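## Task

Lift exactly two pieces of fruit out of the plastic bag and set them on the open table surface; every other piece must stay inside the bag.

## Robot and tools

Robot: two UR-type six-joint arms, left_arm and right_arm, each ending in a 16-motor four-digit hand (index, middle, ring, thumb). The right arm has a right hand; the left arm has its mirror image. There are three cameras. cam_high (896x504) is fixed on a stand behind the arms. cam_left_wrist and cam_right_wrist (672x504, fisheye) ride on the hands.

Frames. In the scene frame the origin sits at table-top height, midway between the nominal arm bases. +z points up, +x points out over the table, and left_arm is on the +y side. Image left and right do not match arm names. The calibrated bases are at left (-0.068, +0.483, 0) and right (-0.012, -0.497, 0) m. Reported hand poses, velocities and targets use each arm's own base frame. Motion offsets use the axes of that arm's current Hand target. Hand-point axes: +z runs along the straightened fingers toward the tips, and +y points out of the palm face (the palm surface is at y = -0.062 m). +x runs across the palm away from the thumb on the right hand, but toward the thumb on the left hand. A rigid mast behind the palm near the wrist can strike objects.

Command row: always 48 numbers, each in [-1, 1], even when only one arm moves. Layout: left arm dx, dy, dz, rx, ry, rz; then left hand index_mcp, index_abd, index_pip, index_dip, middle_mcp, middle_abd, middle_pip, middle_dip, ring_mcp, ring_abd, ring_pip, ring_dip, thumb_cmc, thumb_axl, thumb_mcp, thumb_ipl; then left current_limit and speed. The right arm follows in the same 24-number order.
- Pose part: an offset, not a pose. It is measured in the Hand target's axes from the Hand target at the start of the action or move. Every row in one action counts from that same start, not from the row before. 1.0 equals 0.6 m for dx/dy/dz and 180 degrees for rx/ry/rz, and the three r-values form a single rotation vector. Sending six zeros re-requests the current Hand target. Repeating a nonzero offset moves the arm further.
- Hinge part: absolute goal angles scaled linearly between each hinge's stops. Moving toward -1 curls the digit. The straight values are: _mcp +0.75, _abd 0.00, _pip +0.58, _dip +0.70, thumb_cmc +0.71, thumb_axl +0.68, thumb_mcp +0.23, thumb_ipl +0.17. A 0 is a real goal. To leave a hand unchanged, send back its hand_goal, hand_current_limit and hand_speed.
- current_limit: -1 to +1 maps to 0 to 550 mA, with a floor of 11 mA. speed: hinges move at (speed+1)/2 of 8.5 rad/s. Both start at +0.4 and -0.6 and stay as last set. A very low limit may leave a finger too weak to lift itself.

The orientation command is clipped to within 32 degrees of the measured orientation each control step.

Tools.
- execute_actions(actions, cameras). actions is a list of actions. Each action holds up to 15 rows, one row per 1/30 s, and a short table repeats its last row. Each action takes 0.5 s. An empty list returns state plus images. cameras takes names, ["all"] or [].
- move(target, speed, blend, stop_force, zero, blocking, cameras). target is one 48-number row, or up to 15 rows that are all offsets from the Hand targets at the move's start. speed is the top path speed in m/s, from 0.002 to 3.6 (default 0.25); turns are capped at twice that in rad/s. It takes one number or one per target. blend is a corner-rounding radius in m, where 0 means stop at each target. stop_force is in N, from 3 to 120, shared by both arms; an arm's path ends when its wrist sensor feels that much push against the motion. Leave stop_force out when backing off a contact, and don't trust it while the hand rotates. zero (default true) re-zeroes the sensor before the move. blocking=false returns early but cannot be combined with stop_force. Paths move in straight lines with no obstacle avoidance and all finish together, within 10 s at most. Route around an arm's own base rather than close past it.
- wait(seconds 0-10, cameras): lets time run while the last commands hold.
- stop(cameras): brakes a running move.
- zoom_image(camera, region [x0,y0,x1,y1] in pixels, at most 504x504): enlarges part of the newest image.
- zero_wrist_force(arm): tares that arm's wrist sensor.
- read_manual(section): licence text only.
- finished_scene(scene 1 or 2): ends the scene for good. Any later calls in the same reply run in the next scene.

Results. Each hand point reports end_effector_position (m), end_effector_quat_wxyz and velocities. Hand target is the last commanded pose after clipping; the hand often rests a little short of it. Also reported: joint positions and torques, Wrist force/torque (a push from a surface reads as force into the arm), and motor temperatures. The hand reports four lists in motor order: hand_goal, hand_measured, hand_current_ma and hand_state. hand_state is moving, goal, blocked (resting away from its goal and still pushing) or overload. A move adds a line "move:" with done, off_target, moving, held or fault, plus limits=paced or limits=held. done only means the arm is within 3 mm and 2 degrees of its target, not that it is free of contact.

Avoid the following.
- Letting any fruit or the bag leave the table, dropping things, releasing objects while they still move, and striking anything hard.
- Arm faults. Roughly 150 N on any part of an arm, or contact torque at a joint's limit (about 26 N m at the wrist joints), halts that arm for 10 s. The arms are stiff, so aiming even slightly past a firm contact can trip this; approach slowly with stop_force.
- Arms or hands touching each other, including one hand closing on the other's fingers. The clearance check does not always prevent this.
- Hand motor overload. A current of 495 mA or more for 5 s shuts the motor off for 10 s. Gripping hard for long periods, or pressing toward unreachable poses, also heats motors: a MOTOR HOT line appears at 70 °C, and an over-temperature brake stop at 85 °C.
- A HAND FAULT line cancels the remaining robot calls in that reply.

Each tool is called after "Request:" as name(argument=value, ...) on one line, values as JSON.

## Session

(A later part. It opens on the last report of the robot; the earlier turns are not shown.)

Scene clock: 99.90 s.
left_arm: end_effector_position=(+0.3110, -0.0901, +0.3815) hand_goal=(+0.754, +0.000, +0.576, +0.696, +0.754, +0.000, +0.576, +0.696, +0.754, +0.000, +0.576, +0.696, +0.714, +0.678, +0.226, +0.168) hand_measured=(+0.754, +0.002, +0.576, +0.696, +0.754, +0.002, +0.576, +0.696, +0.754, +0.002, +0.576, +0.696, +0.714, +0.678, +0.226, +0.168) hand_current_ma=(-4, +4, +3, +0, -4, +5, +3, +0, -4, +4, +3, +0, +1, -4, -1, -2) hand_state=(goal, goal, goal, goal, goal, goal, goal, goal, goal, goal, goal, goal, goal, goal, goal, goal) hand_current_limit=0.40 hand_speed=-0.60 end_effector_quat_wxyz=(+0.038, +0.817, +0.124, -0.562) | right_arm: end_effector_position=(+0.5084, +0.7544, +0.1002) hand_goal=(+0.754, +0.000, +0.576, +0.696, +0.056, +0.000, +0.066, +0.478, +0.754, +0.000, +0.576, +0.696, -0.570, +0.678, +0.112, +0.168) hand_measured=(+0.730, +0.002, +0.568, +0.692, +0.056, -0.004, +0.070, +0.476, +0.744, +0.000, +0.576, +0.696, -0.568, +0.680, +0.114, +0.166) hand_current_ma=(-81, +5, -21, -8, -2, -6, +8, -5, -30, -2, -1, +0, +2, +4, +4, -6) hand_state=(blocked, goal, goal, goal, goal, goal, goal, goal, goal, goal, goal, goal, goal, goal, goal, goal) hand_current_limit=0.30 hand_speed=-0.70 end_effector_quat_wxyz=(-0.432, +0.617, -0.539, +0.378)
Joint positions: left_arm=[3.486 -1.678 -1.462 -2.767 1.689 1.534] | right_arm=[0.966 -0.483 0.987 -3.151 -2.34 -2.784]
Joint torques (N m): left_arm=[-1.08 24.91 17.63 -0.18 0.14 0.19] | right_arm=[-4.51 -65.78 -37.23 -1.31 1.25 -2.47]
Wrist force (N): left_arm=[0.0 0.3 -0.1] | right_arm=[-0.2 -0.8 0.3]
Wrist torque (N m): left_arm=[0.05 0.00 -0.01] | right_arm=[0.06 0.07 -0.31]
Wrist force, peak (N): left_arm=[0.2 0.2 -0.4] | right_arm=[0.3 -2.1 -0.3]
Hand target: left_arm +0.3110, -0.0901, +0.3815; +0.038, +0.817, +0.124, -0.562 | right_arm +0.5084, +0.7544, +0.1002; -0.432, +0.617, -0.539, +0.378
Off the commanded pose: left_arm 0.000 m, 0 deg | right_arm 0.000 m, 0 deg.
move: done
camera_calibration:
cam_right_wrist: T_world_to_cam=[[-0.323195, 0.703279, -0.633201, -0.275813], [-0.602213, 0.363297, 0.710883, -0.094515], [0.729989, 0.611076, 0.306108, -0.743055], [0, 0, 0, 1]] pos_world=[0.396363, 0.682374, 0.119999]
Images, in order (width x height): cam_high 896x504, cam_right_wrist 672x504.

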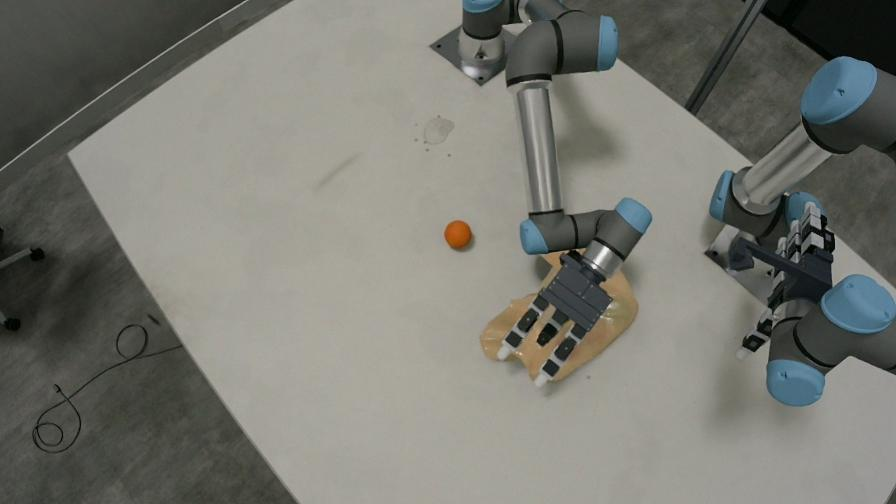

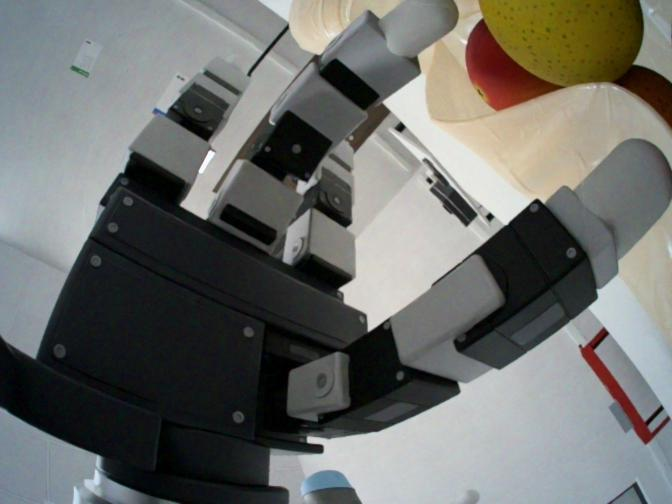

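Request:
move(target=[0,0,0,0,0,0,0.754,0,0.576,0.696,0.754,0,0.576,0.696,0.754,0,0.576,0.696,0.714,0.678,0.226,0.168,0.4,-0.6, 0,0.0392,0.0143,0,0,0,0.754,0,0.576,0.696,0.055,0,0.066,0.478,0.754,0,0.576,0.696,-0.571,0.678,0.112,0.168,0.3,-0.7], speed=0.04, stop_force=4, cameras=["cam_high","cam_right_wrist"])

Request:
zoom_image(camera="cam_right_wrist", region=[360, 0, 672, 252])

Scene clock: 102.50 s.
left_arm: end_effector_position=(+0.3110, -0.0901, +0.3815) hand_goal=(+0.754, +0.000, +0.576, +0.696, +0.754, +0.000, +0.576, +0.696, +0.754, +0.000, +0.576, +0.696, +0.714, +0.678, +0.226, +0.168) hand_measured=(+0.754, +0.002, +0.576, +0.696, +0.754, +0.002, +0.576, +0.696, +0.754, +0.002, +0.576, +0.696, +0.714, +0.678, +0.226, +0.168) hand_current_ma=(-4, +4, +3, +0, -4, +5, +3, +0, -4, +4, +3, +0, +1, -4, -1, -2) hand_state=(goal, goal, goal, goal, goal, goal, goal, goal, goal, goal, goal, goal, goal, goal, goal, goal) hand_current_limit=0.40 hand_speed=-0.60 end_effector_quat_wxyz=(+0.038, +0.817, +0.124, -0.562) | right_arm: end_effector_position=(+0.5085, +0.7543, +0.0752) hand_goal=(+0.754, +0.000, +0.576, +0.696, +0.056, +0.000, +0.066, +0.478, +0.754, +0.000, +0.576, +0.696, -0.570, +0.678, +0.112, +0.168) hand_measured=(+0.730, +0.002, +0.568, +0.692, +0.056, -0.004, +0.070, +0.476, +0.744, +0.000, +0.576, +0.696, -0.568, +0.680, +0.114, +0.166) hand_current_ma=(-80, +5, -21, -8, -2, -6, +8, -5, -30, -2, -1, +0, +2, +4, +3, -5) hand_state=(blocked, goal, goal, goal, goal, goal, goal, goal, goal, goal, goal, goal, goal, goal, goal, goal) hand_current_limit=0.30 hand_speed=-0.70 end_effector_quat_wxyz=(-0.432, +0.617, -0.539, +0.378)
Joint positions: left_arm=[3.486 -1.678 -1.462 -2.767 1.689 1.534] | right_arm=[0.966 -0.448 0.986 -3.185 -2.34 -2.784]
Joint torques (N m): left_arm=[-0.95 25.29 17.83 0 0.18 0.18] | right_arm=[-5.8 -66.56 -36.59 -0.77 1.55 -2.39]
Wrist force (N): left_arm=[0.0 0.0 -0.2] | right_arm=[-0.2 -0.9 0.4]
Wrist torque (N m): left_arm=[0.01 0.00 0.00] | right_arm=[0.01 0.05 -0.28]
Wrist force, peak (N): left_arm=[-0.2 0.5 0.0] | right_arm=[-0.3 -1.9 -0.1]
Hand target: left_arm +0.3110, -0.0901, +0.3815; +0.038, +0.817, +0.124, -0.562 | right_arm +0.5085, +0.7543, +0.0752; -0.432, +0.617, -0.539, +0.378
Off the commanded pose: left_arm 0.000 m, 0 deg | right_arm 0.000 m, 0 deg.
move: done
camera_calibration:
cam_right_wrist: T_world_to_cam=[[-0.323195, 0.703279, -0.633201, -0.291573], [-0.602213, 0.363297, 0.710883, -0.0767066], [0.729989, 0.611076, 0.306108, -0.735342], [0, 0, 0, 1]] pos_world=[0.396363, 0.682274, 0.0949988]
Images, in order (width x height): cam_high 896x504, cam_right_wrist 672x504.

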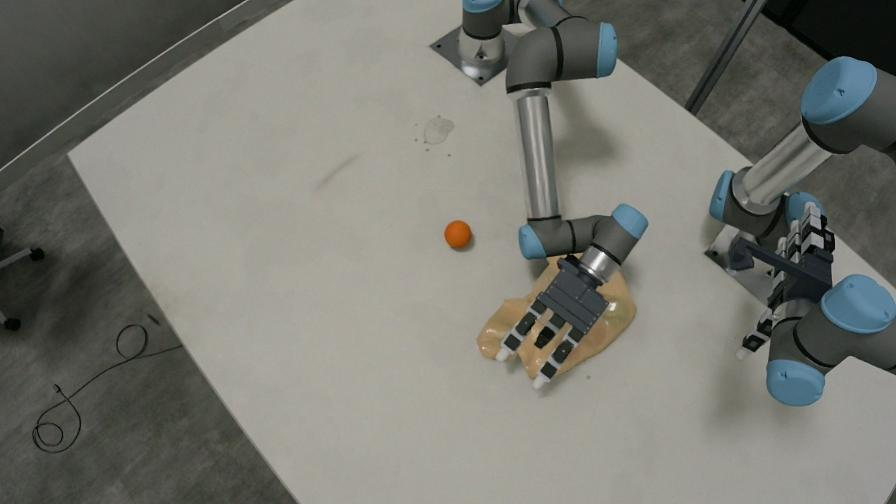

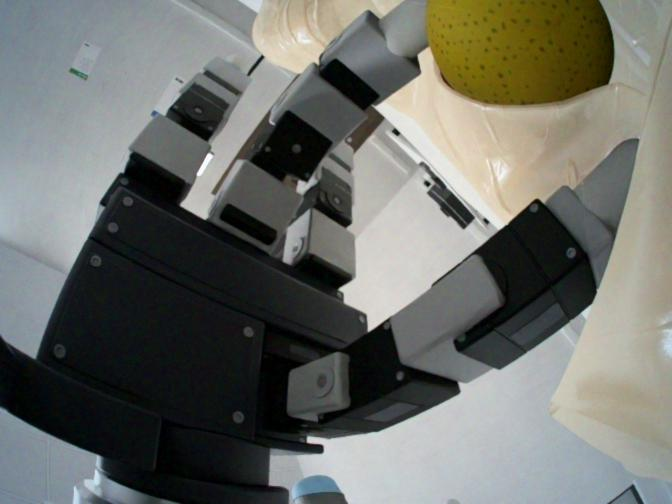

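Scaled by 1.615 from the camera's 672x504 image, which has a finer 960x720 frame.

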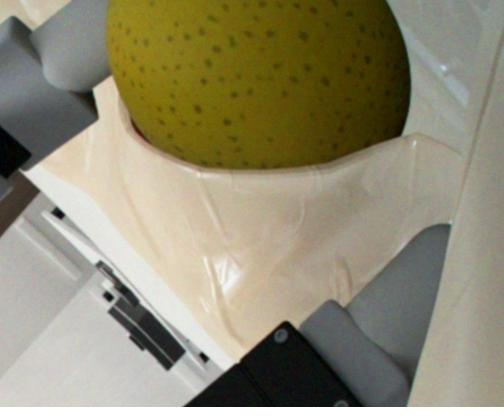

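Request:
move(target=[0,0,0,0,0,0,0.754,0,0.576,0.696,0.754,0,0.576,0.696,0.754,0,0.576,0.696,0.714,0.678,0.226,0.168,0.4,-0.6, 0,0.0220,0.008,0,0,0,0.754,0,0.576,0.696,0.055,0,0.066,0.478,0.754,0,0.576,0.696,-0.571,0.678,0.112,0.168,0.3,-0.7], speed=0.03, stop_force=4, cameras=["cam_high","cam_right_wrist"])

Request:
zoom_image(camera="cam_right_wrist", region=[360, 0, 672, 252])

Request:
zoom_image(camera="cam_high", region=[470, 220, 650, 390])

Scene clock: 105.37 s.
left_arm: end_effector_position=(+0.3110, -0.0901, +0.3815) hand_goal=(+0.754, +0.000, +0.576, +0.696, +0.754, +0.000, +0.576, +0.696, +0.754, +0.000, +0.576, +0.696, +0.714, +0.678, +0.226, +0.168) hand_measured=(+0.754, +0.002, +0.576, +0.696, +0.754, +0.002, +0.576, +0.696, +0.754, +0.002, +0.576, +0.696, +0.714, +0.678, +0.226, +0.168) hand_current_ma=(-4, +4, +3, +0, -4, +5, +3, +0, -4, +4, +3, +0, +1, -4, -1, -2) hand_state=(goal, goal, goal, goal, goal, goal, goal, goal, goal, goal, goal, goal, goal, goal, goal, goal) hand_current_limit=0.40 hand_speed=-0.60 end_effector_quat_wxyz=(+0.038, +0.817, +0.124, -0.562) | right_arm: end_effector_position=(+0.5085, +0.7543, +0.0612) hand_goal=(+0.754, +0.000, +0.576, +0.696, +0.056, +0.000, +0.066, +0.478, +0.754, +0.000, +0.576, +0.696, -0.570, +0.678, +0.112, +0.168) hand_measured=(+0.730, +0.002, +0.568, +0.692, +0.056, -0.004, +0.070, +0.476, +0.744, +0.000, +0.576, +0.696, -0.570, +0.680, +0.114, +0.166) hand_current_ma=(-80, +5, -21, -8, -2, -6, +8, -5, -30, -2, -1, +0, +2, +4, +3, -4) hand_state=(blocked, goal, goal, goal, goal, goal, goal, goal, goal, goal, goal, goal, goal, goal, goal, goal) hand_current_limit=0.30 hand_speed=-0.70 end_effector_quat_wxyz=(-0.432, +0.617, -0.539, +0.378)
Joint positions: left_arm=[3.486 -1.678 -1.462 -2.767 1.689 1.534] | right_arm=[0.966 -0.427 0.983 -3.204 -2.34 -2.784]
Joint torques (N m): left_arm=[-1.31 25.69 18.13 -0.09 0.14 0.27] | right_arm=[-6.14 -66.2 -23.89 -0.77 1.83 -2.45]
Wrist force (N): left_arm=[0.1 -0.1 -0.1] | right_arm=[0.1 -1.2 0.1]
Wrist torque (N m): left_arm=[-0.01 -0.01 0.01] | right_arm=[-0.02 0.01 -0.24]
Wrist force, peak (N): left_arm=[-0.2 0.4 0.1] | right_arm=[-0.5 -2.0 -0.1]
Hand target: left_arm +0.3110, -0.0901, +0.3815; +0.038, +0.817, +0.124, -0.562 | right_arm +0.5085, +0.7543, +0.0612; -0.432, +0.617, -0.539, +0.378
Off the commanded pose: left_arm 0.000 m, 0 deg | right_arm 0.000 m, 0 deg.
move: done
camera_calibration:
cam_right_wrist: T_world_to_cam=[[-0.323124, 0.70331, -0.633203, -0.300518], [-0.602197, 0.363343, 0.710873, -0.0666593], [0.730034, 0.611014, 0.306126, -0.731075], [0, 0, 0, 1]] pos_world=[0.396463, 0.682274, 0.0808989]
Images, in order (width x height): cam_high 896x504, cam_right_wrist 672x504.

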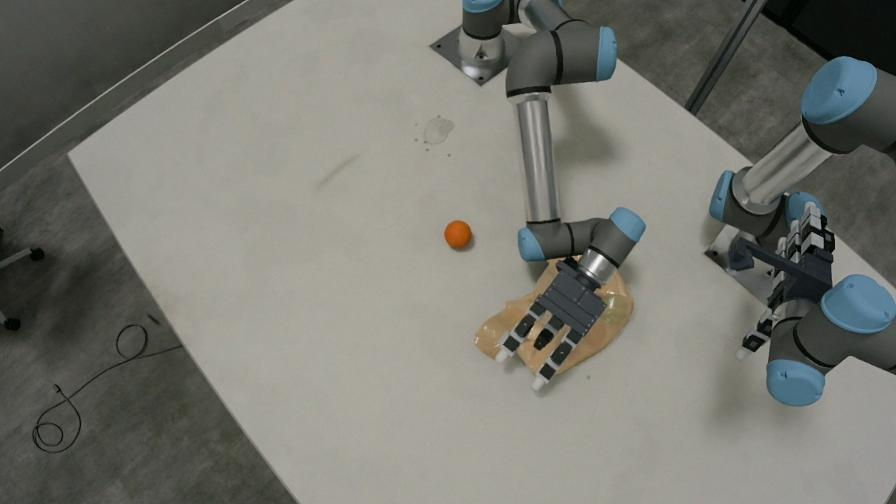

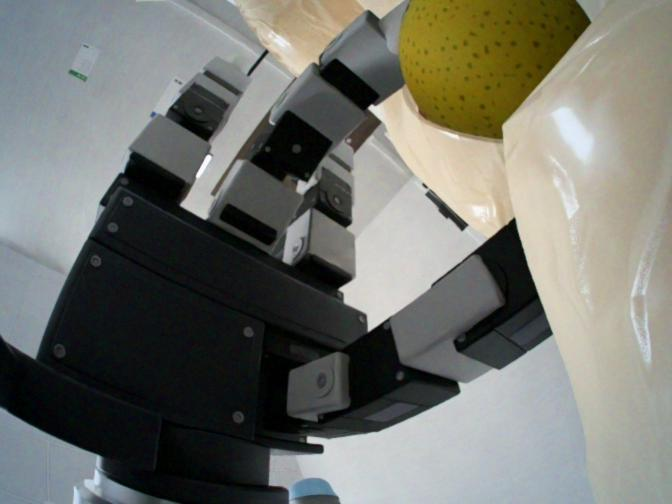

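Scaled by 1.615 from the camera's 672x504 image, which has a finer 960x720 frame.

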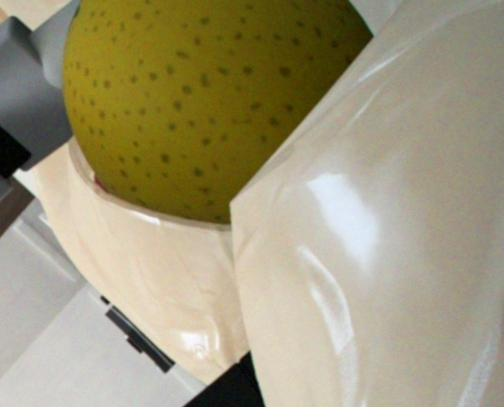

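Scaled by 2.800 from the camera's 896x504 image, which has a finer 1280x720 frame.

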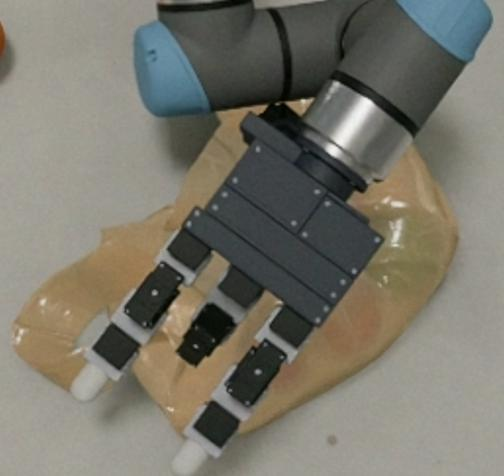

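Request:
move(target=[0,0,0,0,0,0,0.754,0,0.576,0.696,0.754,0,0.576,0.696,0.754,0,0.576,0.696,0.714,0.678,0.226,0.168,0.4,-0.6, 0,0,0,0,0,0,0.754,0,0.576,0.696,-0.08,0,-0.02,0.42,0.754,0,0.576,0.696,-0.60,0.678,0.0,0.12,0.3,-0.88], speed=0.05, cameras=["cam_right_wrist"])

Request:
zoom_image(camera="cam_right_wrist", region=[360, 0, 672, 252])

Scene clock: 106.93 s.
left_arm: end_effector_position=(+0.3110, -0.0901, +0.3815) hand_goal=(+0.754, +0.000, +0.576, +0.696, +0.754, +0.000, +0.576, +0.696, +0.754, +0.000, +0.576, +0.696, +0.714, +0.678, +0.226, +0.168) hand_measured=(+0.754, +0.002, +0.576, +0.696, +0.754, +0.002, +0.576, +0.696, +0.754, +0.002, +0.576, +0.696, +0.714, +0.678, +0.226, +0.168) hand_current_ma=(-4, +4, +3, +0, -4, +5, +3, +0, -4, +4, +3, +0, +1, -4, -1, -2) hand_state=(goal, goal, goal, goal, goal, goal, goal, goal, goal, goal, goal, goal, goal, goal, goal, goal) hand_current_limit=0.40 hand_speed=-0.60 end_effector_quat_wxyz=(+0.038, +0.817, +0.124, -0.562) | right_arm: end_effector_position=(+0.5085, +0.7543, +0.0612) hand_goal=(+0.754, +0.000, +0.576, +0.696, -0.080, +0.000, -0.020, +0.420, +0.754, +0.000, +0.576, +0.696, -0.600, +0.678, +0.000, +0.120) hand_measured=(+0.730, +0.002, +0.568, +0.692, +0.024, -0.012, +0.034, +0.438, +0.744, +0.000, +0.576, +0.696, -0.578, +0.680, +0.076, +0.138) hand_current_ma=(-80, +5, -21, -8, +358, -30, +195, +55, -30, -2, -1, +0, +70, +4, +357, +76) hand_state=(blocked, goal, goal, goal, blocked, goal, blocked, goal, goal, goal, goal, goal, blocked, goal, blocked, goal) hand_current_limit=0.30 hand_speed=-0.88 end_effector_quat_wxyz=(-0.432, +0.617, -0.539, +0.378)
Joint positions: left_arm=[3.486 -1.678 -1.462 -2.767 1.689 1.534] | right_arm=[0.966 -0.427 0.983 -3.204 -2.34 -2.784]
Joint torques (N m): left_arm=[-1.06 24.91 17.72 -0.06 0.2 0.24] | right_arm=[-5.55 -66.72 -12.37 -0.84 1.8 -2.43]
Wrist force (N): left_arm=[0.0 -0.1 0.0] | right_arm=[-0.2 -0.9 0.2]
Wrist torque (N m): left_arm=[-0.01 0.01 -0.01] | right_arm=[0.01 0.05 -0.27]
Wrist force, peak (N): left_arm=[-0.4 0.0 0.0] | right_arm=[-0.2 -1.4 0.3]
Hand target: left_arm +0.3110, -0.0901, +0.3815; +0.038, +0.817, +0.124, -0.562 | right_arm +0.5085, +0.7543, +0.0612; -0.432, +0.617, -0.539, +0.378
Off the commanded pose: left_arm 0.000 m, 0 deg | right_arm 0.000 m, 0 deg.
move: done
camera_calibration:
cam_right_wrist: T_world_to_cam=[[-0.323195, 0.703279, -0.633201, -0.300469], [-0.602213, 0.363297, 0.710883, -0.066623], [0.729989, 0.611076, 0.306108, -0.731098], [0, 0, 0, 1]] pos_world=[0.396463, 0.682274, 0.0808988]
Images, in order (width x height): cam_right_wrist 672x504.

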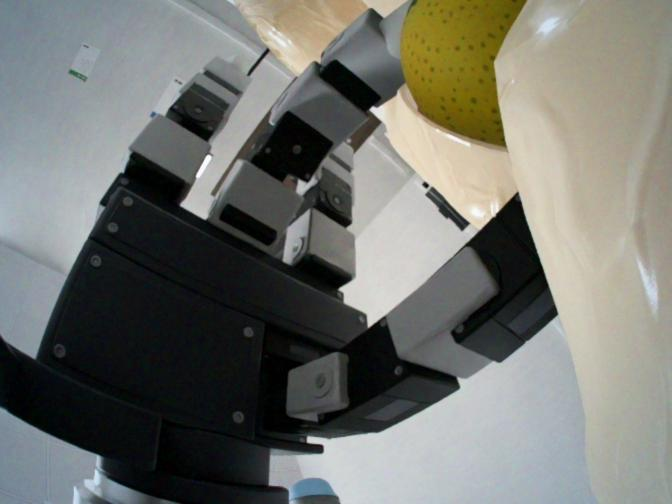

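Scaled by 1.615 from the camera's 672x504 image, which has a finer 960x720 frame.

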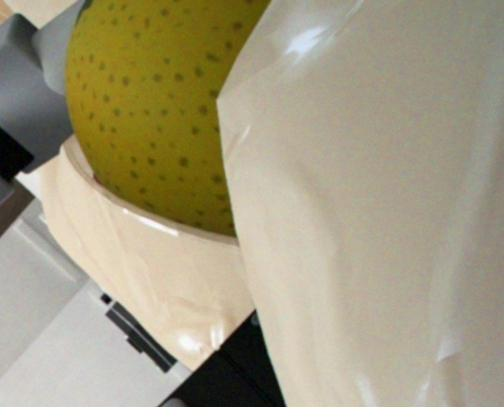

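Request:
move(target=[[0,0,0,0,0,0,0.754,0,0.576,0.696,0.754,0,0.576,0.696,0.754,0,0.576,0.696,0.714,0.678,0.226,0.168,0.4,-0.6, 0,0,0,0,0,0,0.754,0,0.576,0.696,-0.14,0,-0.05,0.40,0.754,0,0.576,0.696,-0.62,0.678,-0.04,0.10,0.5,-0.88],[0,0,0,0,0,0,0.754,0,0.576,0.696,0.754,0,0.576,0.696,0.754,0,0.576,0.696,0.714,0.678,0.226,0.168,0.4,-0.6, 0,-0.047,-0.0171,0,0,0,0.754,0,0.576,0.696,-0.14,0,-0.05,0.40,0.754,0,0.576,0.696,-0.62,0.678,-0.04,0.10,0.5,-0.88]], speed=0.04, cameras=["cam_high","cam_right_wrist"])

Request:
zoom_image(camera="cam_right_wrist", region=[360, 0, 672, 252])

Request:
zoom_image(camera="cam_high", region=[470, 220, 650, 390])

Scene clock: 109.33 s.
left_arm: end_effector_position=(+0.3110, -0.0901, +0.3815) hand_goal=(+0.754, +0.000, +0.576, +0.696, +0.754, +0.000, +0.576, +0.696, +0.754, +0.000, +0.576, +0.696, +0.714, +0.678, +0.226, +0.168) hand_measured=(+0.754, +0.002, +0.576, +0.696, +0.754, +0.002, +0.576, +0.696, +0.754, +0.002, +0.576, +0.696, +0.714, +0.678, +0.226, +0.168) hand_current_ma=(-4, +4, +3, +0, -4, +5, +3, +0, -4, +4, +3, +0, +1, -4, -1, -2) hand_state=(goal, goal, goal, goal, goal, goal, goal, goal, goal, goal, goal, goal, goal, goal, goal, goal) hand_current_limit=0.40 hand_speed=-0.60 end_effector_quat_wxyz=(+0.038, +0.817, +0.124, -0.562) | right_arm: end_effector_position=(+0.5085, +0.7543, +0.0914) hand_goal=(+0.754, +0.000, +0.576, +0.696, -0.140, +0.000, -0.050, +0.400, +0.754, +0.000, +0.576, +0.696, -0.620, +0.678, -0.040, +0.100) hand_measured=(+0.730, +0.002, +0.568, +0.692, +0.024, -0.016, +0.034, +0.436, +0.744, +0.000, +0.576, +0.696, -0.578, +0.680, +0.074, +0.136) hand_current_ma=(-80, +5, -21, -8, +413, -40, +328, +121, -30, -2, -1, +0, +150, +6, +412, +169) hand_state=(blocked, goal, goal, goal, blocked, goal, blocked, blocked, goal, goal, goal, goal, blocked, goal, blocked, blocked) hand_current_limit=0.50 hand_speed=-0.88 end_effector_quat_wxyz=(-0.432, +0.617, -0.539, +0.378)
Joint positions: left_arm=[3.486 -1.678 -1.462 -2.767 1.689 1.534] | right_arm=[0.966 -0.471 0.987 -3.163 -2.34 -2.784]
Joint torques (N m): left_arm=[-0.75 25.57 17.82 -0.04 0.17 0.18] | right_arm=[2.65 -49.1 -9.23 -4.56 -1.51 -0.1]
Wrist force (N): left_arm=[-0.1 0.2 -0.2] | right_arm=[-0.1 -1.0 0.3]
Wrist torque (N m): left_arm=[0.03 0.00 -0.01] | right_arm=[0.02 0.05 -0.29]
Wrist force, peak (N): left_arm=[0.0 0.3 -0.3] | right_arm=[-0.3 -1.2 0.4]
Hand target: left_arm +0.3110, -0.0901, +0.3815; +0.038, +0.817, +0.124, -0.562 | right_arm +0.5085, +0.7543, +0.0912; -0.432, +0.617, -0.539, +0.378
Off the commanded pose: left_arm 0.000 m, 0 deg | right_arm 0.000 m, 0 deg.
move: done
camera_calibration:
cam_right_wrist: T_world_to_cam=[[-0.323242, 0.70324, -0.633221, -0.281332], [-0.602161, 0.363341, 0.710904, -0.0882044], [0.730011, 0.611095, 0.306017, -0.740281], [0, 0, 0, 1]] pos_world=[0.396363, 0.682274, 0.111099]
Images, in order (width x height): cam_high 896x504, cam_right_wrist 672x504.

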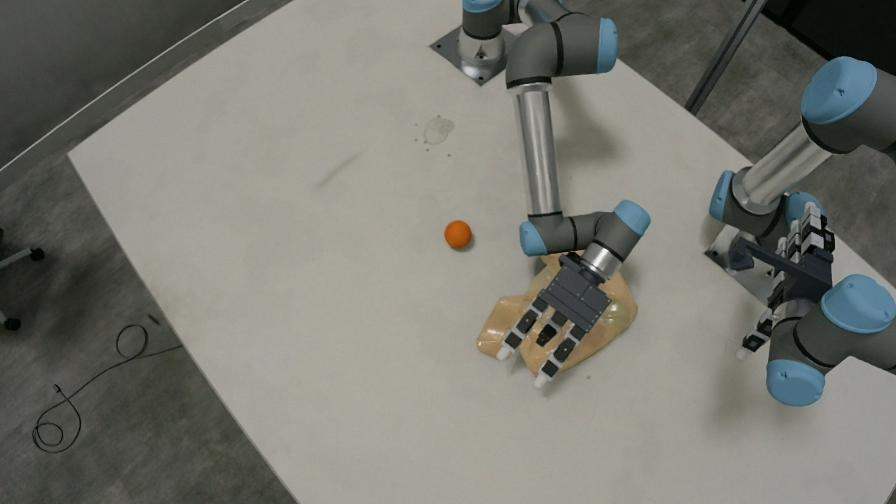

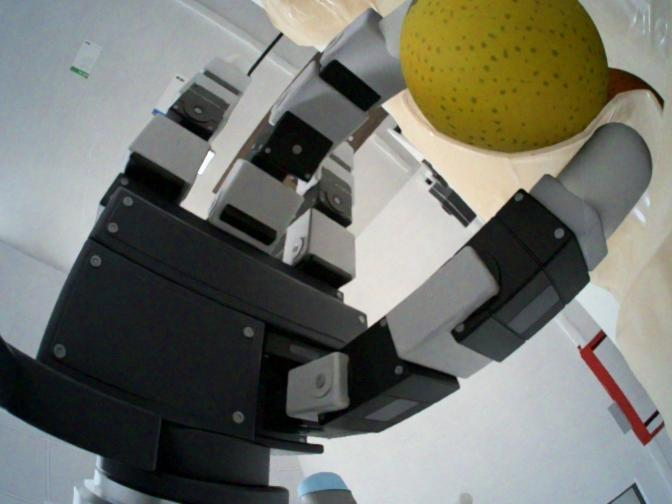

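Scaled by 1.615 from the camera's 672x504 image, which has a finer 960x720 frame.

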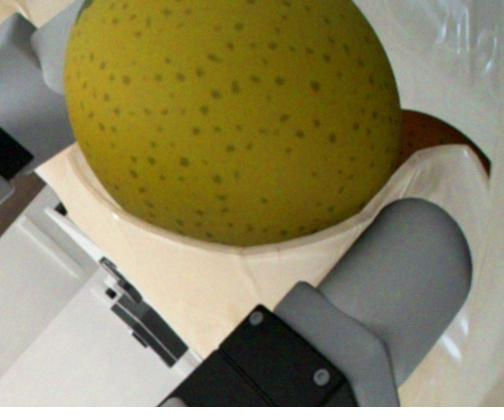

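Scaled by 2.800 from the camera's 896x504 image, which has a finer 1280x720 frame.

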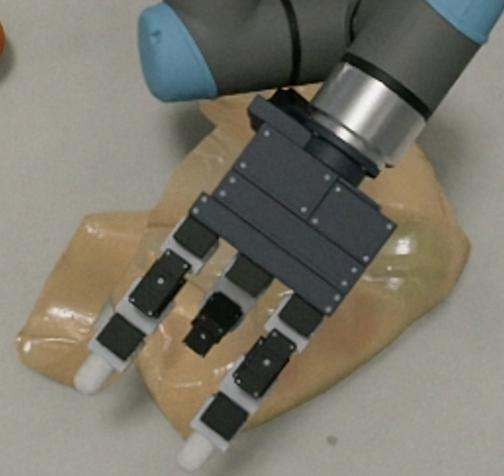

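Request:
move(target=[0,0,0,0,0,0,0.754,0,0.576,0.696,0.754,0,0.576,0.696,0.754,0,0.576,0.696,0.714,0.678,0.226,0.168,0.4,-0.6, 0.0489,-0.0592,-0.0267,0,0,0,0.754,0,0.576,0.696,-0.14,0,-0.05,0.40,0.754,0,0.576,0.696,-0.62,0.678,-0.04,0.10,0.5,-0.88], speed=0.04, cameras=["cam_high","cam_right_wrist"])

Request:
zoom_image(camera="cam_right_wrist", region=[360, 0, 672, 252])

Request:
zoom_image(camera="cam_high", region=[470, 220, 650, 390])

Scene clock: 111.60 s.
left_arm: end_effector_position=(+0.3110, -0.0901, +0.3815) hand_goal=(+0.754, +0.000, +0.576, +0.696, +0.754, +0.000, +0.576, +0.696, +0.754, +0.000, +0.576, +0.696, +0.714, +0.678, +0.226, +0.168) hand_measured=(+0.754, +0.002, +0.576, +0.696, +0.754, +0.002, +0.576, +0.696, +0.754, +0.002, +0.576, +0.696, +0.714, +0.678, +0.226, +0.168) hand_current_ma=(-4, +4, +3, +0, -4, +5, +3, +0, -4, +4, +3, +0, +1, -4, -1, -2) hand_state=(goal, goal, goal, goal, goal, goal, goal, goal, goal, goal, goal, goal, goal, goal, goal, goal) hand_current_limit=0.40 hand_speed=-0.60 end_effector_quat_wxyz=(+0.038, +0.817, +0.124, -0.562) | right_arm: end_effector_position=(+0.5094, +0.7248, +0.1300) hand_goal=(+0.754, +0.000, +0.576, +0.696, -0.140, +0.000, -0.050, +0.400, +0.754, +0.000, +0.576, +0.696, -0.620, +0.678, -0.040, +0.100) hand_measured=(+0.730, +0.002, +0.568, +0.692, +0.024, -0.016, +0.034, +0.436, +0.744, +0.000, +0.576, +0.696, -0.578, +0.680, +0.074, +0.136) hand_current_ma=(-80, +5, -21, -8, +413, -40, +328, +121, -30, -2, -1, +0, +150, +6, +412, +169) hand_state=(blocked, goal, goal, goal, blocked, goal, blocked, blocked, goal, goal, goal, goal, blocked, goal, blocked, blocked) hand_current_limit=0.50 hand_speed=-0.88 end_effector_quat_wxyz=(-0.432, +0.617, -0.539, +0.378)
Joint positions: left_arm=[3.486 -1.678 -1.462 -2.767 1.689 1.534] | right_arm=[0.943 -0.583 1.108 -3.183 -2.319 -2.799]
Joint torques (N m): left_arm=[-1.09 25.15 17.4 -0.04 0.15 0.12] | right_arm=[2.76 -45.54 -36.54 -3.39 -0.09 -0.83]
Wrist force (N): left_arm=[0.2 0.1 0.1] | right_arm=[-0.5 -0.6 0.4]
Wrist torque (N m): left_arm=[0.00 -0.03 0.02] | right_arm=[0.04 0.08 -0.18]
Wrist force, peak (N): left_arm=[-0.1 0.4 -0.1] | right_arm=[-0.5 -0.8 0.6]
Hand target: left_arm +0.3110, -0.0901, +0.3815; +0.038, +0.817, +0.124, -0.562 | right_arm +0.5094, +0.7249, +0.1301; -0.432, +0.617, -0.539, +0.378
Off the commanded pose: left_arm 0.000 m, 0 deg | right_arm 0.000 m, 0 deg.
move: done
camera_calibration:
cam_right_wrist: T_world_to_cam=[[-0.323319, 0.703114, -0.633321, -0.235629], [-0.602063, 0.363492, 0.71091, -0.104534], [0.730058, 0.61115, 0.305795, -0.734849], [0, 0, 0, 1]] pos_world=[0.397363, 0.652774, 0.149798]
Images, in order (width x height): cam_high 896x504, cam_right_wrist 672x504.

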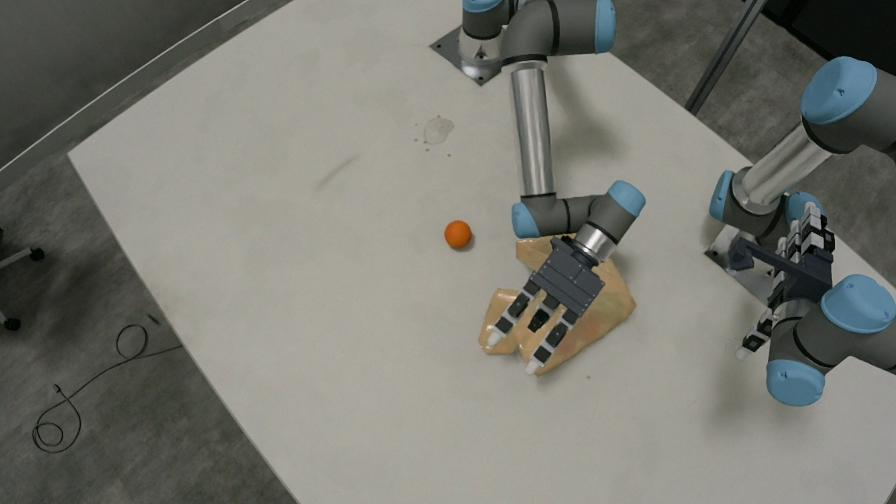

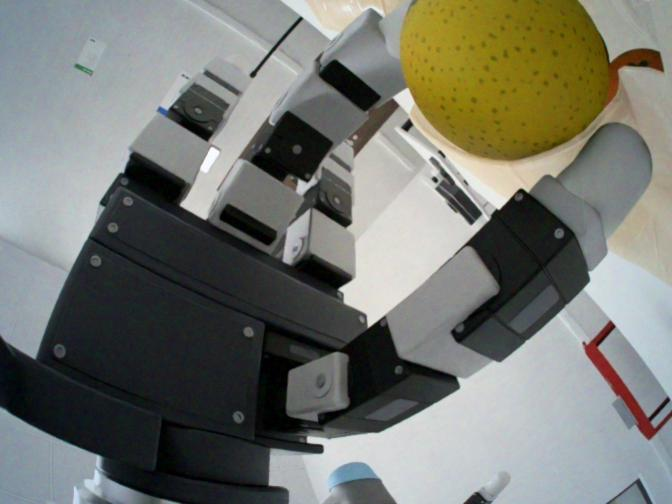

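Scaled by 1.615 from the camera's 672x504 image, which has a finer 960x720 frame.

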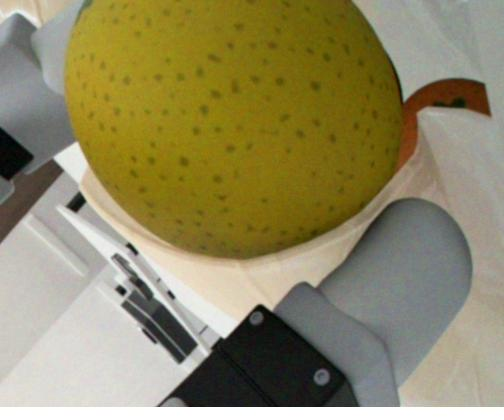

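Scaled by 2.800 from the camera's 896x504 image, which has a finer 1280x720 frame.

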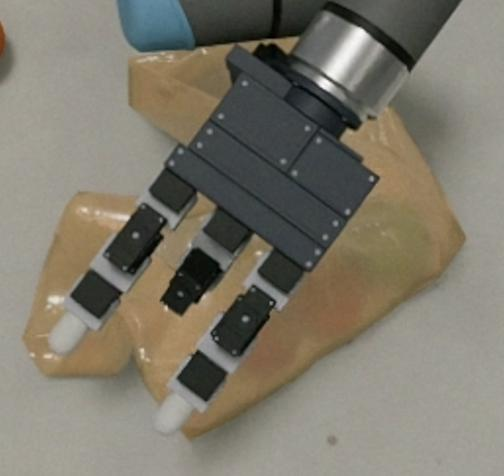

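Request:
move(target=[0,0,0,0,0,0,0.754,0,0.576,0.696,0.754,0,0.576,0.696,0.754,0,0.576,0.696,0.714,0.678,0.226,0.168,0.4,-0.6, 0.0826,0.0352,0.0009,0,0,0,0.754,0,0.576,0.696,-0.14,0,-0.05,0.40,0.754,0,0.576,0.696,-0.62,0.678,-0.04,0.10,0.5,-0.88], speed=0.05, cameras=["cam_high","cam_right_wrist"])

Request:
zoom_image(camera="cam_right_wrist", region=[360, 0, 672, 252])

Request:
zoom_image(camera="cam_high", region=[470, 220, 650, 390])

Scene clock: 114.33 s.
left_arm: end_effector_position=(+0.3110, -0.0901, +0.3815) hand_goal=(+0.754, +0.000, +0.576, +0.696, +0.754, +0.000, +0.576, +0.696, +0.754, +0.000, +0.576, +0.696, +0.714, +0.678, +0.226, +0.168) hand_measured=(+0.754, +0.002, +0.576, +0.696, +0.754, +0.002, +0.576, +0.696, +0.754, +0.002, +0.576, +0.696, +0.714, +0.678, +0.226, +0.168) hand_current_ma=(-4, +4, +3, +0, -4, +5, +3, +0, -4, +4, +3, +0, +1, -4, -1, -2) hand_state=(goal, goal, goal, goal, goal, goal, goal, goal, goal, goal, goal, goal, goal, goal, goal, goal) hand_current_limit=0.40 hand_speed=-0.60 end_effector_quat_wxyz=(+0.038, +0.817, +0.124, -0.562) | right_arm: end_effector_position=(+0.5094, +0.6748, +0.1101) hand_goal=(+0.754, +0.000, +0.576, +0.696, -0.140, +0.000, -0.050, +0.400, +0.754, +0.000, +0.576, +0.696, -0.620, +0.678, -0.040, +0.100) hand_measured=(+0.730, +0.002, +0.568, +0.692, +0.024, -0.016, +0.034, +0.436, +0.744, +0.000, +0.576, +0.696, -0.578, +0.680, +0.074, +0.136) hand_current_ma=(-80, +5, -21, -8, +413, -40, +328, +121, -30, -2, -1, +0, +150, +7, +412, +169) hand_state=(blocked, goal, goal, goal, blocked, goal, blocked, blocked, goal, goal, goal, goal, blocked, goal, blocked, blocked) hand_current_limit=0.50 hand_speed=-0.88 end_effector_quat_wxyz=(-0.432, +0.617, -0.539, +0.378)
Joint positions: left_arm=[3.486 -1.678 -1.462 -2.767 1.689 1.534] | right_arm=[0.901 -0.646 1.302 -3.331 -2.281 -2.825]
Joint torques (N m): left_arm=[-0.75 25.26 17.48 -0.01 0.11 0.17] | right_arm=[6.09 -41.85 -35.15 -0.81 -2.48 0.77]
Wrist force (N): left_arm=[0.1 -0.2 0.2] | right_arm=[-0.1 -0.2 0.6]
Wrist torque (N m): left_arm=[-0.04 0.00 0.01] | right_arm=[0.12 0.03 -0.08]
Wrist force, peak (N): left_arm=[0.1 -0.1 -0.4] | right_arm=[-0.7 -1.1 0.6]
Hand target: left_arm +0.3110, -0.0901, +0.3815; +0.038, +0.817, +0.124, -0.562 | right_arm +0.5094, +0.6749, +0.1101; -0.432, +0.617, -0.539, +0.378
Off the commanded pose: left_arm 0.000 m, 0 deg | right_arm 0.000 m, 0 deg.
move: done
camera_calibration:
cam_right_wrist: T_world_to_cam=[[-0.323339, 0.703191, -0.633225, -0.213127], [-0.602219, 0.363255, 0.710899, -0.0720064], [0.72992, 0.611202, 0.306021, -0.698211], [0, 0, 0, 1]] pos_world=[0.397362, 0.602774, 0.129899]
Images, in order (width x height): cam_high 896x504, cam_right_wrist 672x504.

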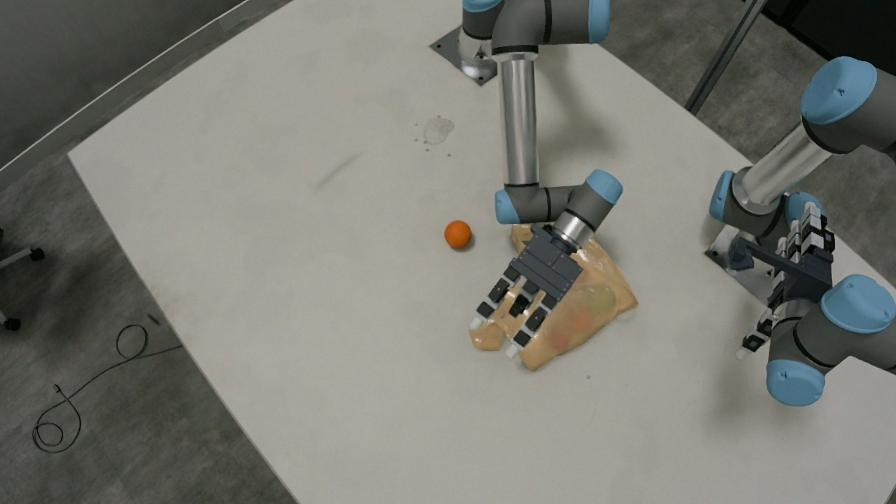

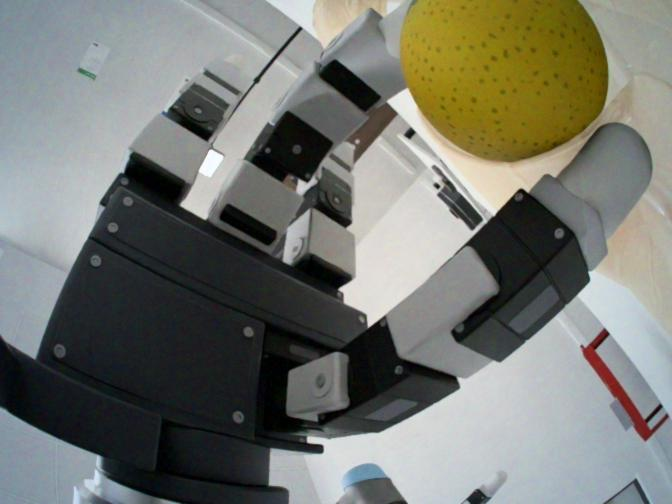

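Scaled by 1.615 from the camera's 672x504 image, which has a finer 960x720 frame.

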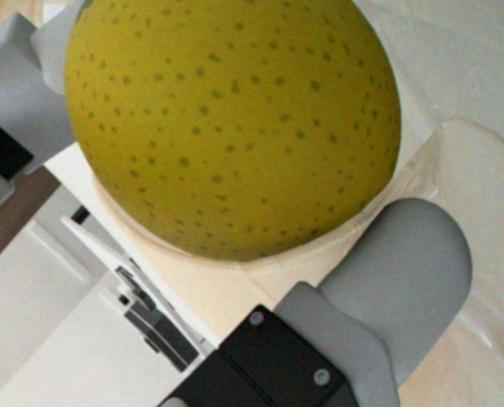

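Scaled by 2.800 from the camera's 896x504 image, which has a finer 1280x720 frame.

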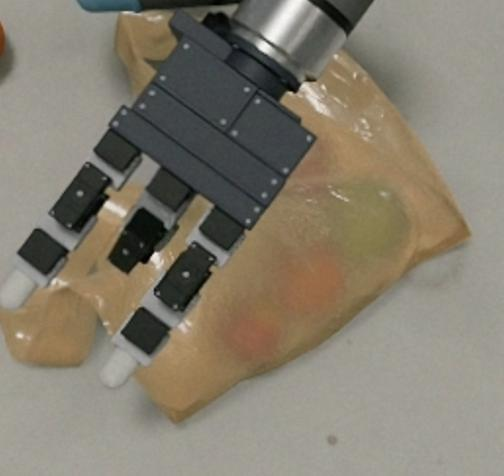

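Request:
move(target=[0,0,0,0,0,0,0.754,0,0.576,0.696,0.754,0,0.576,0.696,0.754,0,0.576,0.696,0.714,0.678,0.226,0.168,0.4,-0.6, 0.066,0.0735,0.0173,0,0,0,0.754,0,0.576,0.696,-0.14,0,-0.05,0.40,0.754,0,0.576,0.696,-0.62,0.678,-0.04,0.10,0.5,-0.88], speed=0.05, stop_force=8, cameras=["cam_high","cam_right_wrist"])

Request:
zoom_image(camera="cam_right_wrist", region=[360, 0, 672, 252])

Request:
zoom_image(camera="cam_high", region=[440, 200, 650, 390])

Scene clock: 117.43 s.
left_arm: end_effector_position=(+0.3110, -0.0901, +0.3815) hand_goal=(+0.754, +0.000, +0.576, +0.696, +0.754, +0.000, +0.576, +0.696, +0.754, +0.000, +0.576, +0.696, +0.714, +0.678, +0.226, +0.168) hand_measured=(+0.754, +0.002, +0.576, +0.696, +0.754, +0.002, +0.576, +0.696, +0.754, +0.002, +0.576, +0.696, +0.714, +0.678, +0.226, +0.168) hand_current_ma=(-4, +4, +3, +0, -4, +5, +3, +0, -4, +4, +3, +0, +1, -4, -1, -2) hand_state=(goal, goal, goal, goal, goal, goal, goal, goal, goal, goal, goal, goal, goal, goal, goal, goal) hand_current_limit=0.40 hand_speed=-0.60 end_effector_quat_wxyz=(+0.038, +0.817, +0.124, -0.562) | right_arm: end_effector_position=(+0.5095, +0.6349, +0.0651) hand_goal=(+0.754, +0.000, +0.576, +0.696, -0.140, +0.000, -0.050, +0.400, +0.754, +0.000, +0.576, +0.696, -0.620, +0.678, -0.040, +0.100) hand_measured=(+0.730, +0.002, +0.568, +0.692, +0.024, -0.016, +0.034, +0.436, +0.744, +0.000, +0.576, +0.696, -0.578, +0.680, +0.074, +0.136) hand_current_ma=(-79, +5, -21, -8, +413, -40, +328, +121, -30, -2, -1, +0, +150, +7, +412, +169) hand_state=(blocked, goal, goal, goal, blocked, goal, blocked, blocked, goal, goal, goal, goal, blocked, goal, blocked, blocked) hand_current_limit=0.50 hand_speed=-0.88 end_effector_quat_wxyz=(-0.432, +0.617, -0.539, +0.378)
Joint positions: left_arm=[3.486 -1.678 -1.462 -2.767 1.689 1.534] | right_arm=[0.863 -0.635 1.434 -3.488 -2.248 -2.847]
Joint torques (N m): left_arm=[-0.74 24.62 17.38 0 0.25 0.21] | right_arm=[5.65 -59.13 -33.14 -1.87 -3.14 1.97]
Wrist force (N): left_arm=[0.1 -0.1 0.0] | right_arm=[0.0 -1.0 0.6]
Wrist torque (N m): left_arm=[-0.02 -0.01 0.01] | right_arm=[0.04 -0.01 -0.11]
Wrist force, peak (N): left_arm=[-0.3 -0.2 -0.3] | right_arm=[-0.2 -1.0 0.8]
Hand target: left_arm +0.3110, -0.0901, +0.3815; +0.038, +0.817, +0.124, -0.562 | right_arm +0.5095, +0.6349, +0.0651; -0.432, +0.617, -0.539, +0.378
Off the commanded pose: left_arm 0.000 m, 0 deg | right_arm 0.000 m, 0 deg.
move: done
camera_calibration:
cam_right_wrist: T_world_to_cam=[[-0.323195, 0.703279, -0.633201, -0.213641], [-0.602213, 0.363297, 0.710883, -0.0254866], [0.729989, 0.611076, 0.306108, -0.66009], [0, 0, 0, 1]] pos_world=[0.397463, 0.562874, 0.0848988]
Images, in order (width x height): cam_high 896x504, cam_right_wrist 672x504.

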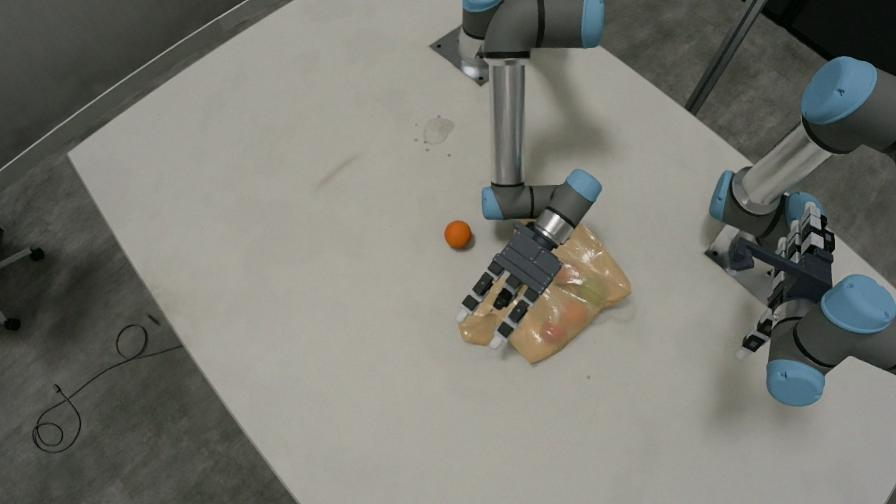

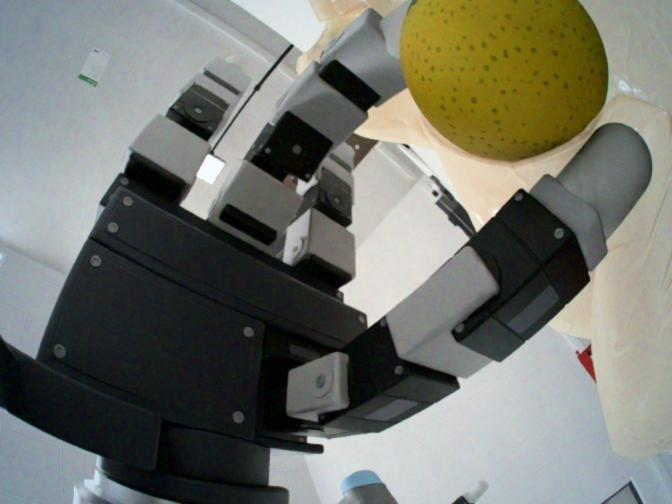

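Scaled by 1.615 from the camera's 672x504 image, which has a finer 960x720 frame.

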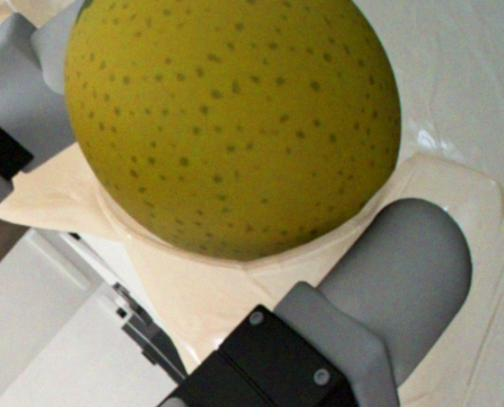

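Scaled by 2.400 from the camera's 896x504 image, which has a finer 1280x720 frame.

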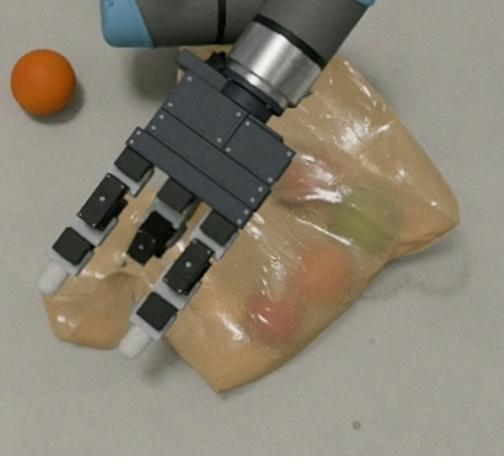

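Request:
move(target=[[0,0,0,0,0,0,0.754,0,0.576,0.696,0.754,0,0.576,0.696,0.754,0,0.576,0.696,0.714,0.678,0.226,0.168,0.4,-0.6, 0,0.0063,0.0023,0,0,0,0.754,0,0.576,0.696,-0.14,0,-0.05,0.40,0.754,0,0.576,0.696,-0.62,0.678,-0.04,0.10,0.5,-0.88],[0,0,0,0,0,0,0.754,0,0.576,0.696,0.754,0,0.576,0.696,0.754,0,0.576,0.696,0.714,0.678,0.226,0.168,0.4,-0.6, 0,0.0063,0.0023,0,0,0,0.754,0,0.576,0.696,0.04,0,0.04,0.45,0.754,0,0.576,0.696,-0.58,0.678,0.09,0.14,0.3,-0.9],[0,0,0,0,0,0,0.754,0,0.576,0.696,0.754,0,0.576,0.696,0.754,0,0.576,0.696,0.714,0.678,0.226,0.168,0.4,-0.6, 0,0.0063,0.0023,0,0,0,0.754,0,0.576,0.696,0.14,0,0.08,0.478,0.754,0,0.576,0.696,-0.571,0.678,0.19,0.168,0.3,-0.9]], speed=0.05, cameras=["cam_high","cam_right_wrist"])

Request:
zoom_image(camera="cam_right_wrist", region=[360, 0, 672, 252])

Scene clock: 120.37 s.
left_arm: end_effector_position=(+0.3110, -0.0901, +0.3815) hand_goal=(+0.754, +0.000, +0.576, +0.696, +0.754, +0.000, +0.576, +0.696, +0.754, +0.000, +0.576, +0.696, +0.714, +0.678, +0.226, +0.168) hand_measured=(+0.754, +0.002, +0.576, +0.696, +0.754, +0.002, +0.576, +0.696, +0.754, +0.002, +0.576, +0.696, +0.714, +0.678, +0.226, +0.168) hand_current_ma=(-4, +4, +3, +0, -4, +5, +3, +0, -4, +4, +3, +0, +1, -4, -1, -2) hand_state=(goal, goal, goal, goal, goal, goal, goal, goal, goal, goal, goal, goal, goal, goal, goal, goal) hand_current_limit=0.40 hand_speed=-0.60 end_effector_quat_wxyz=(+0.038, +0.817, +0.124, -0.562) | right_arm: end_effector_position=(+0.5095, +0.6349, +0.0611) hand_goal=(+0.754, +0.000, +0.576, +0.696, +0.140, +0.000, +0.080, +0.478, +0.754, +0.000, +0.576, +0.696, -0.570, +0.678, +0.190, +0.168) hand_measured=(+0.730, +0.002, +0.568, +0.692, +0.130, -0.004, +0.078, +0.476, +0.744, +0.000, +0.576, +0.696, -0.572, +0.680, +0.186, +0.166) hand_current_ma=(-79, +5, -21, -8, -30, -7, -6, -5, -30, -2, -1, +0, -5, +7, -15, -7) hand_state=(blocked, goal, goal, goal, goal, goal, goal, goal, goal, goal, goal, goal, goal, goal, goal, goal) hand_current_limit=0.30 hand_speed=-0.90 end_effector_quat_wxyz=(-0.432, +0.617, -0.539, +0.378)
Joint positions: left_arm=[3.486 -1.678 -1.462 -2.767 1.689 1.534] | right_arm=[0.863 -0.628 1.433 -3.494 -2.248 -2.847]
Joint torques (N m): left_arm=[-0.67 25.38 17.35 0.06 0.19 0.15] | right_arm=[-0.62 -57.83 -27.87 -0.84 -1.29 0.53]
Wrist force (N): left_arm=[0.0 0.0 -0.1] | right_arm=[-0.4 -0.8 0.3]
Wrist torque (N m): left_arm=[0.01 0.00 0.00] | right_arm=[0.08 0.06 -0.16]
Wrist force, peak (N): left_arm=[0.4 0.0 0.3] | right_arm=[-0.4 -1.3 0.7]
Hand target: left_arm +0.3110, -0.0901, +0.3815; +0.038, +0.817, +0.124, -0.562 | right_arm +0.5095, +0.6349, +0.0611; -0.432, +0.617, -0.539, +0.378
Off the commanded pose: left_arm 0.000 m, 0 deg | right_arm 0.000 m, 0 deg.
move: done
camera_calibration:
cam_right_wrist: T_world_to_cam=[[-0.32312, 0.703341, -0.63317, -0.216305], [-0.602143, 0.363357, 0.710912, -0.0226355], [0.73008, 0.610969, 0.306104, -0.658811], [0, 0, 0, 1]] pos_world=[0.397463, 0.562874, 0.080799]
Images, in order (width x height): cam_high 896x504, cam_right_wrist 672x504.

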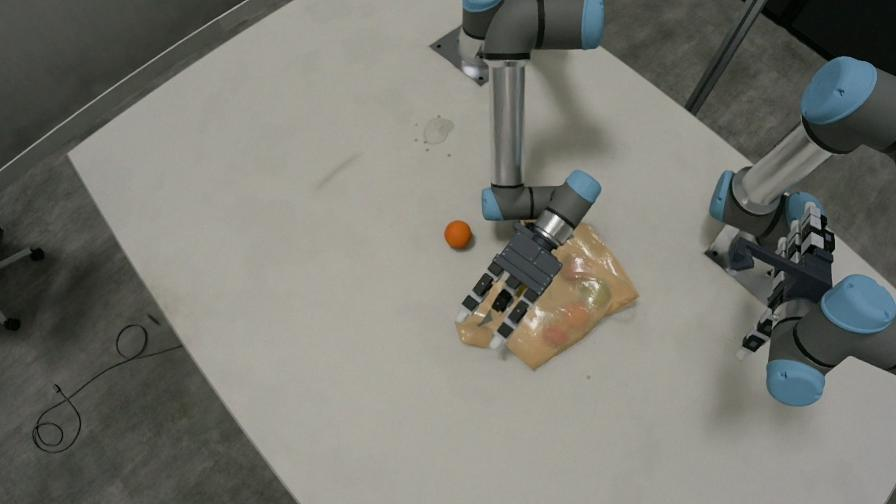

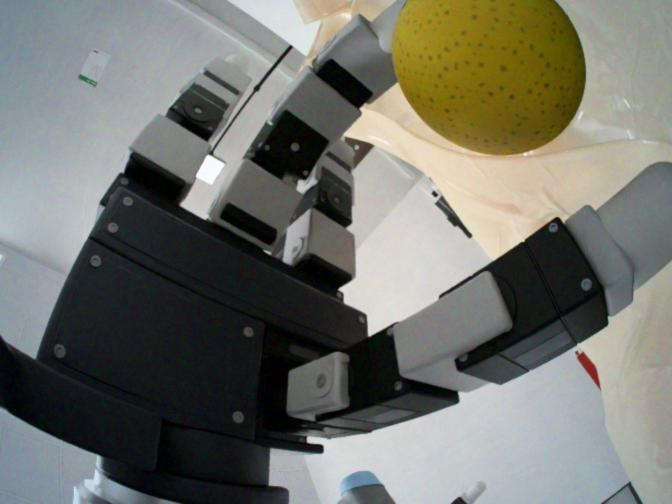

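Scaled by 1.615 from the camera's 672x504 image, which has a finer 960x720 frame.

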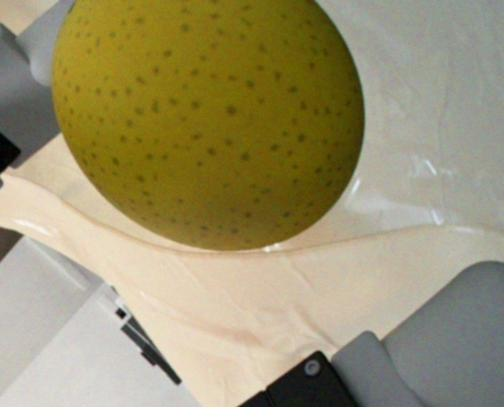

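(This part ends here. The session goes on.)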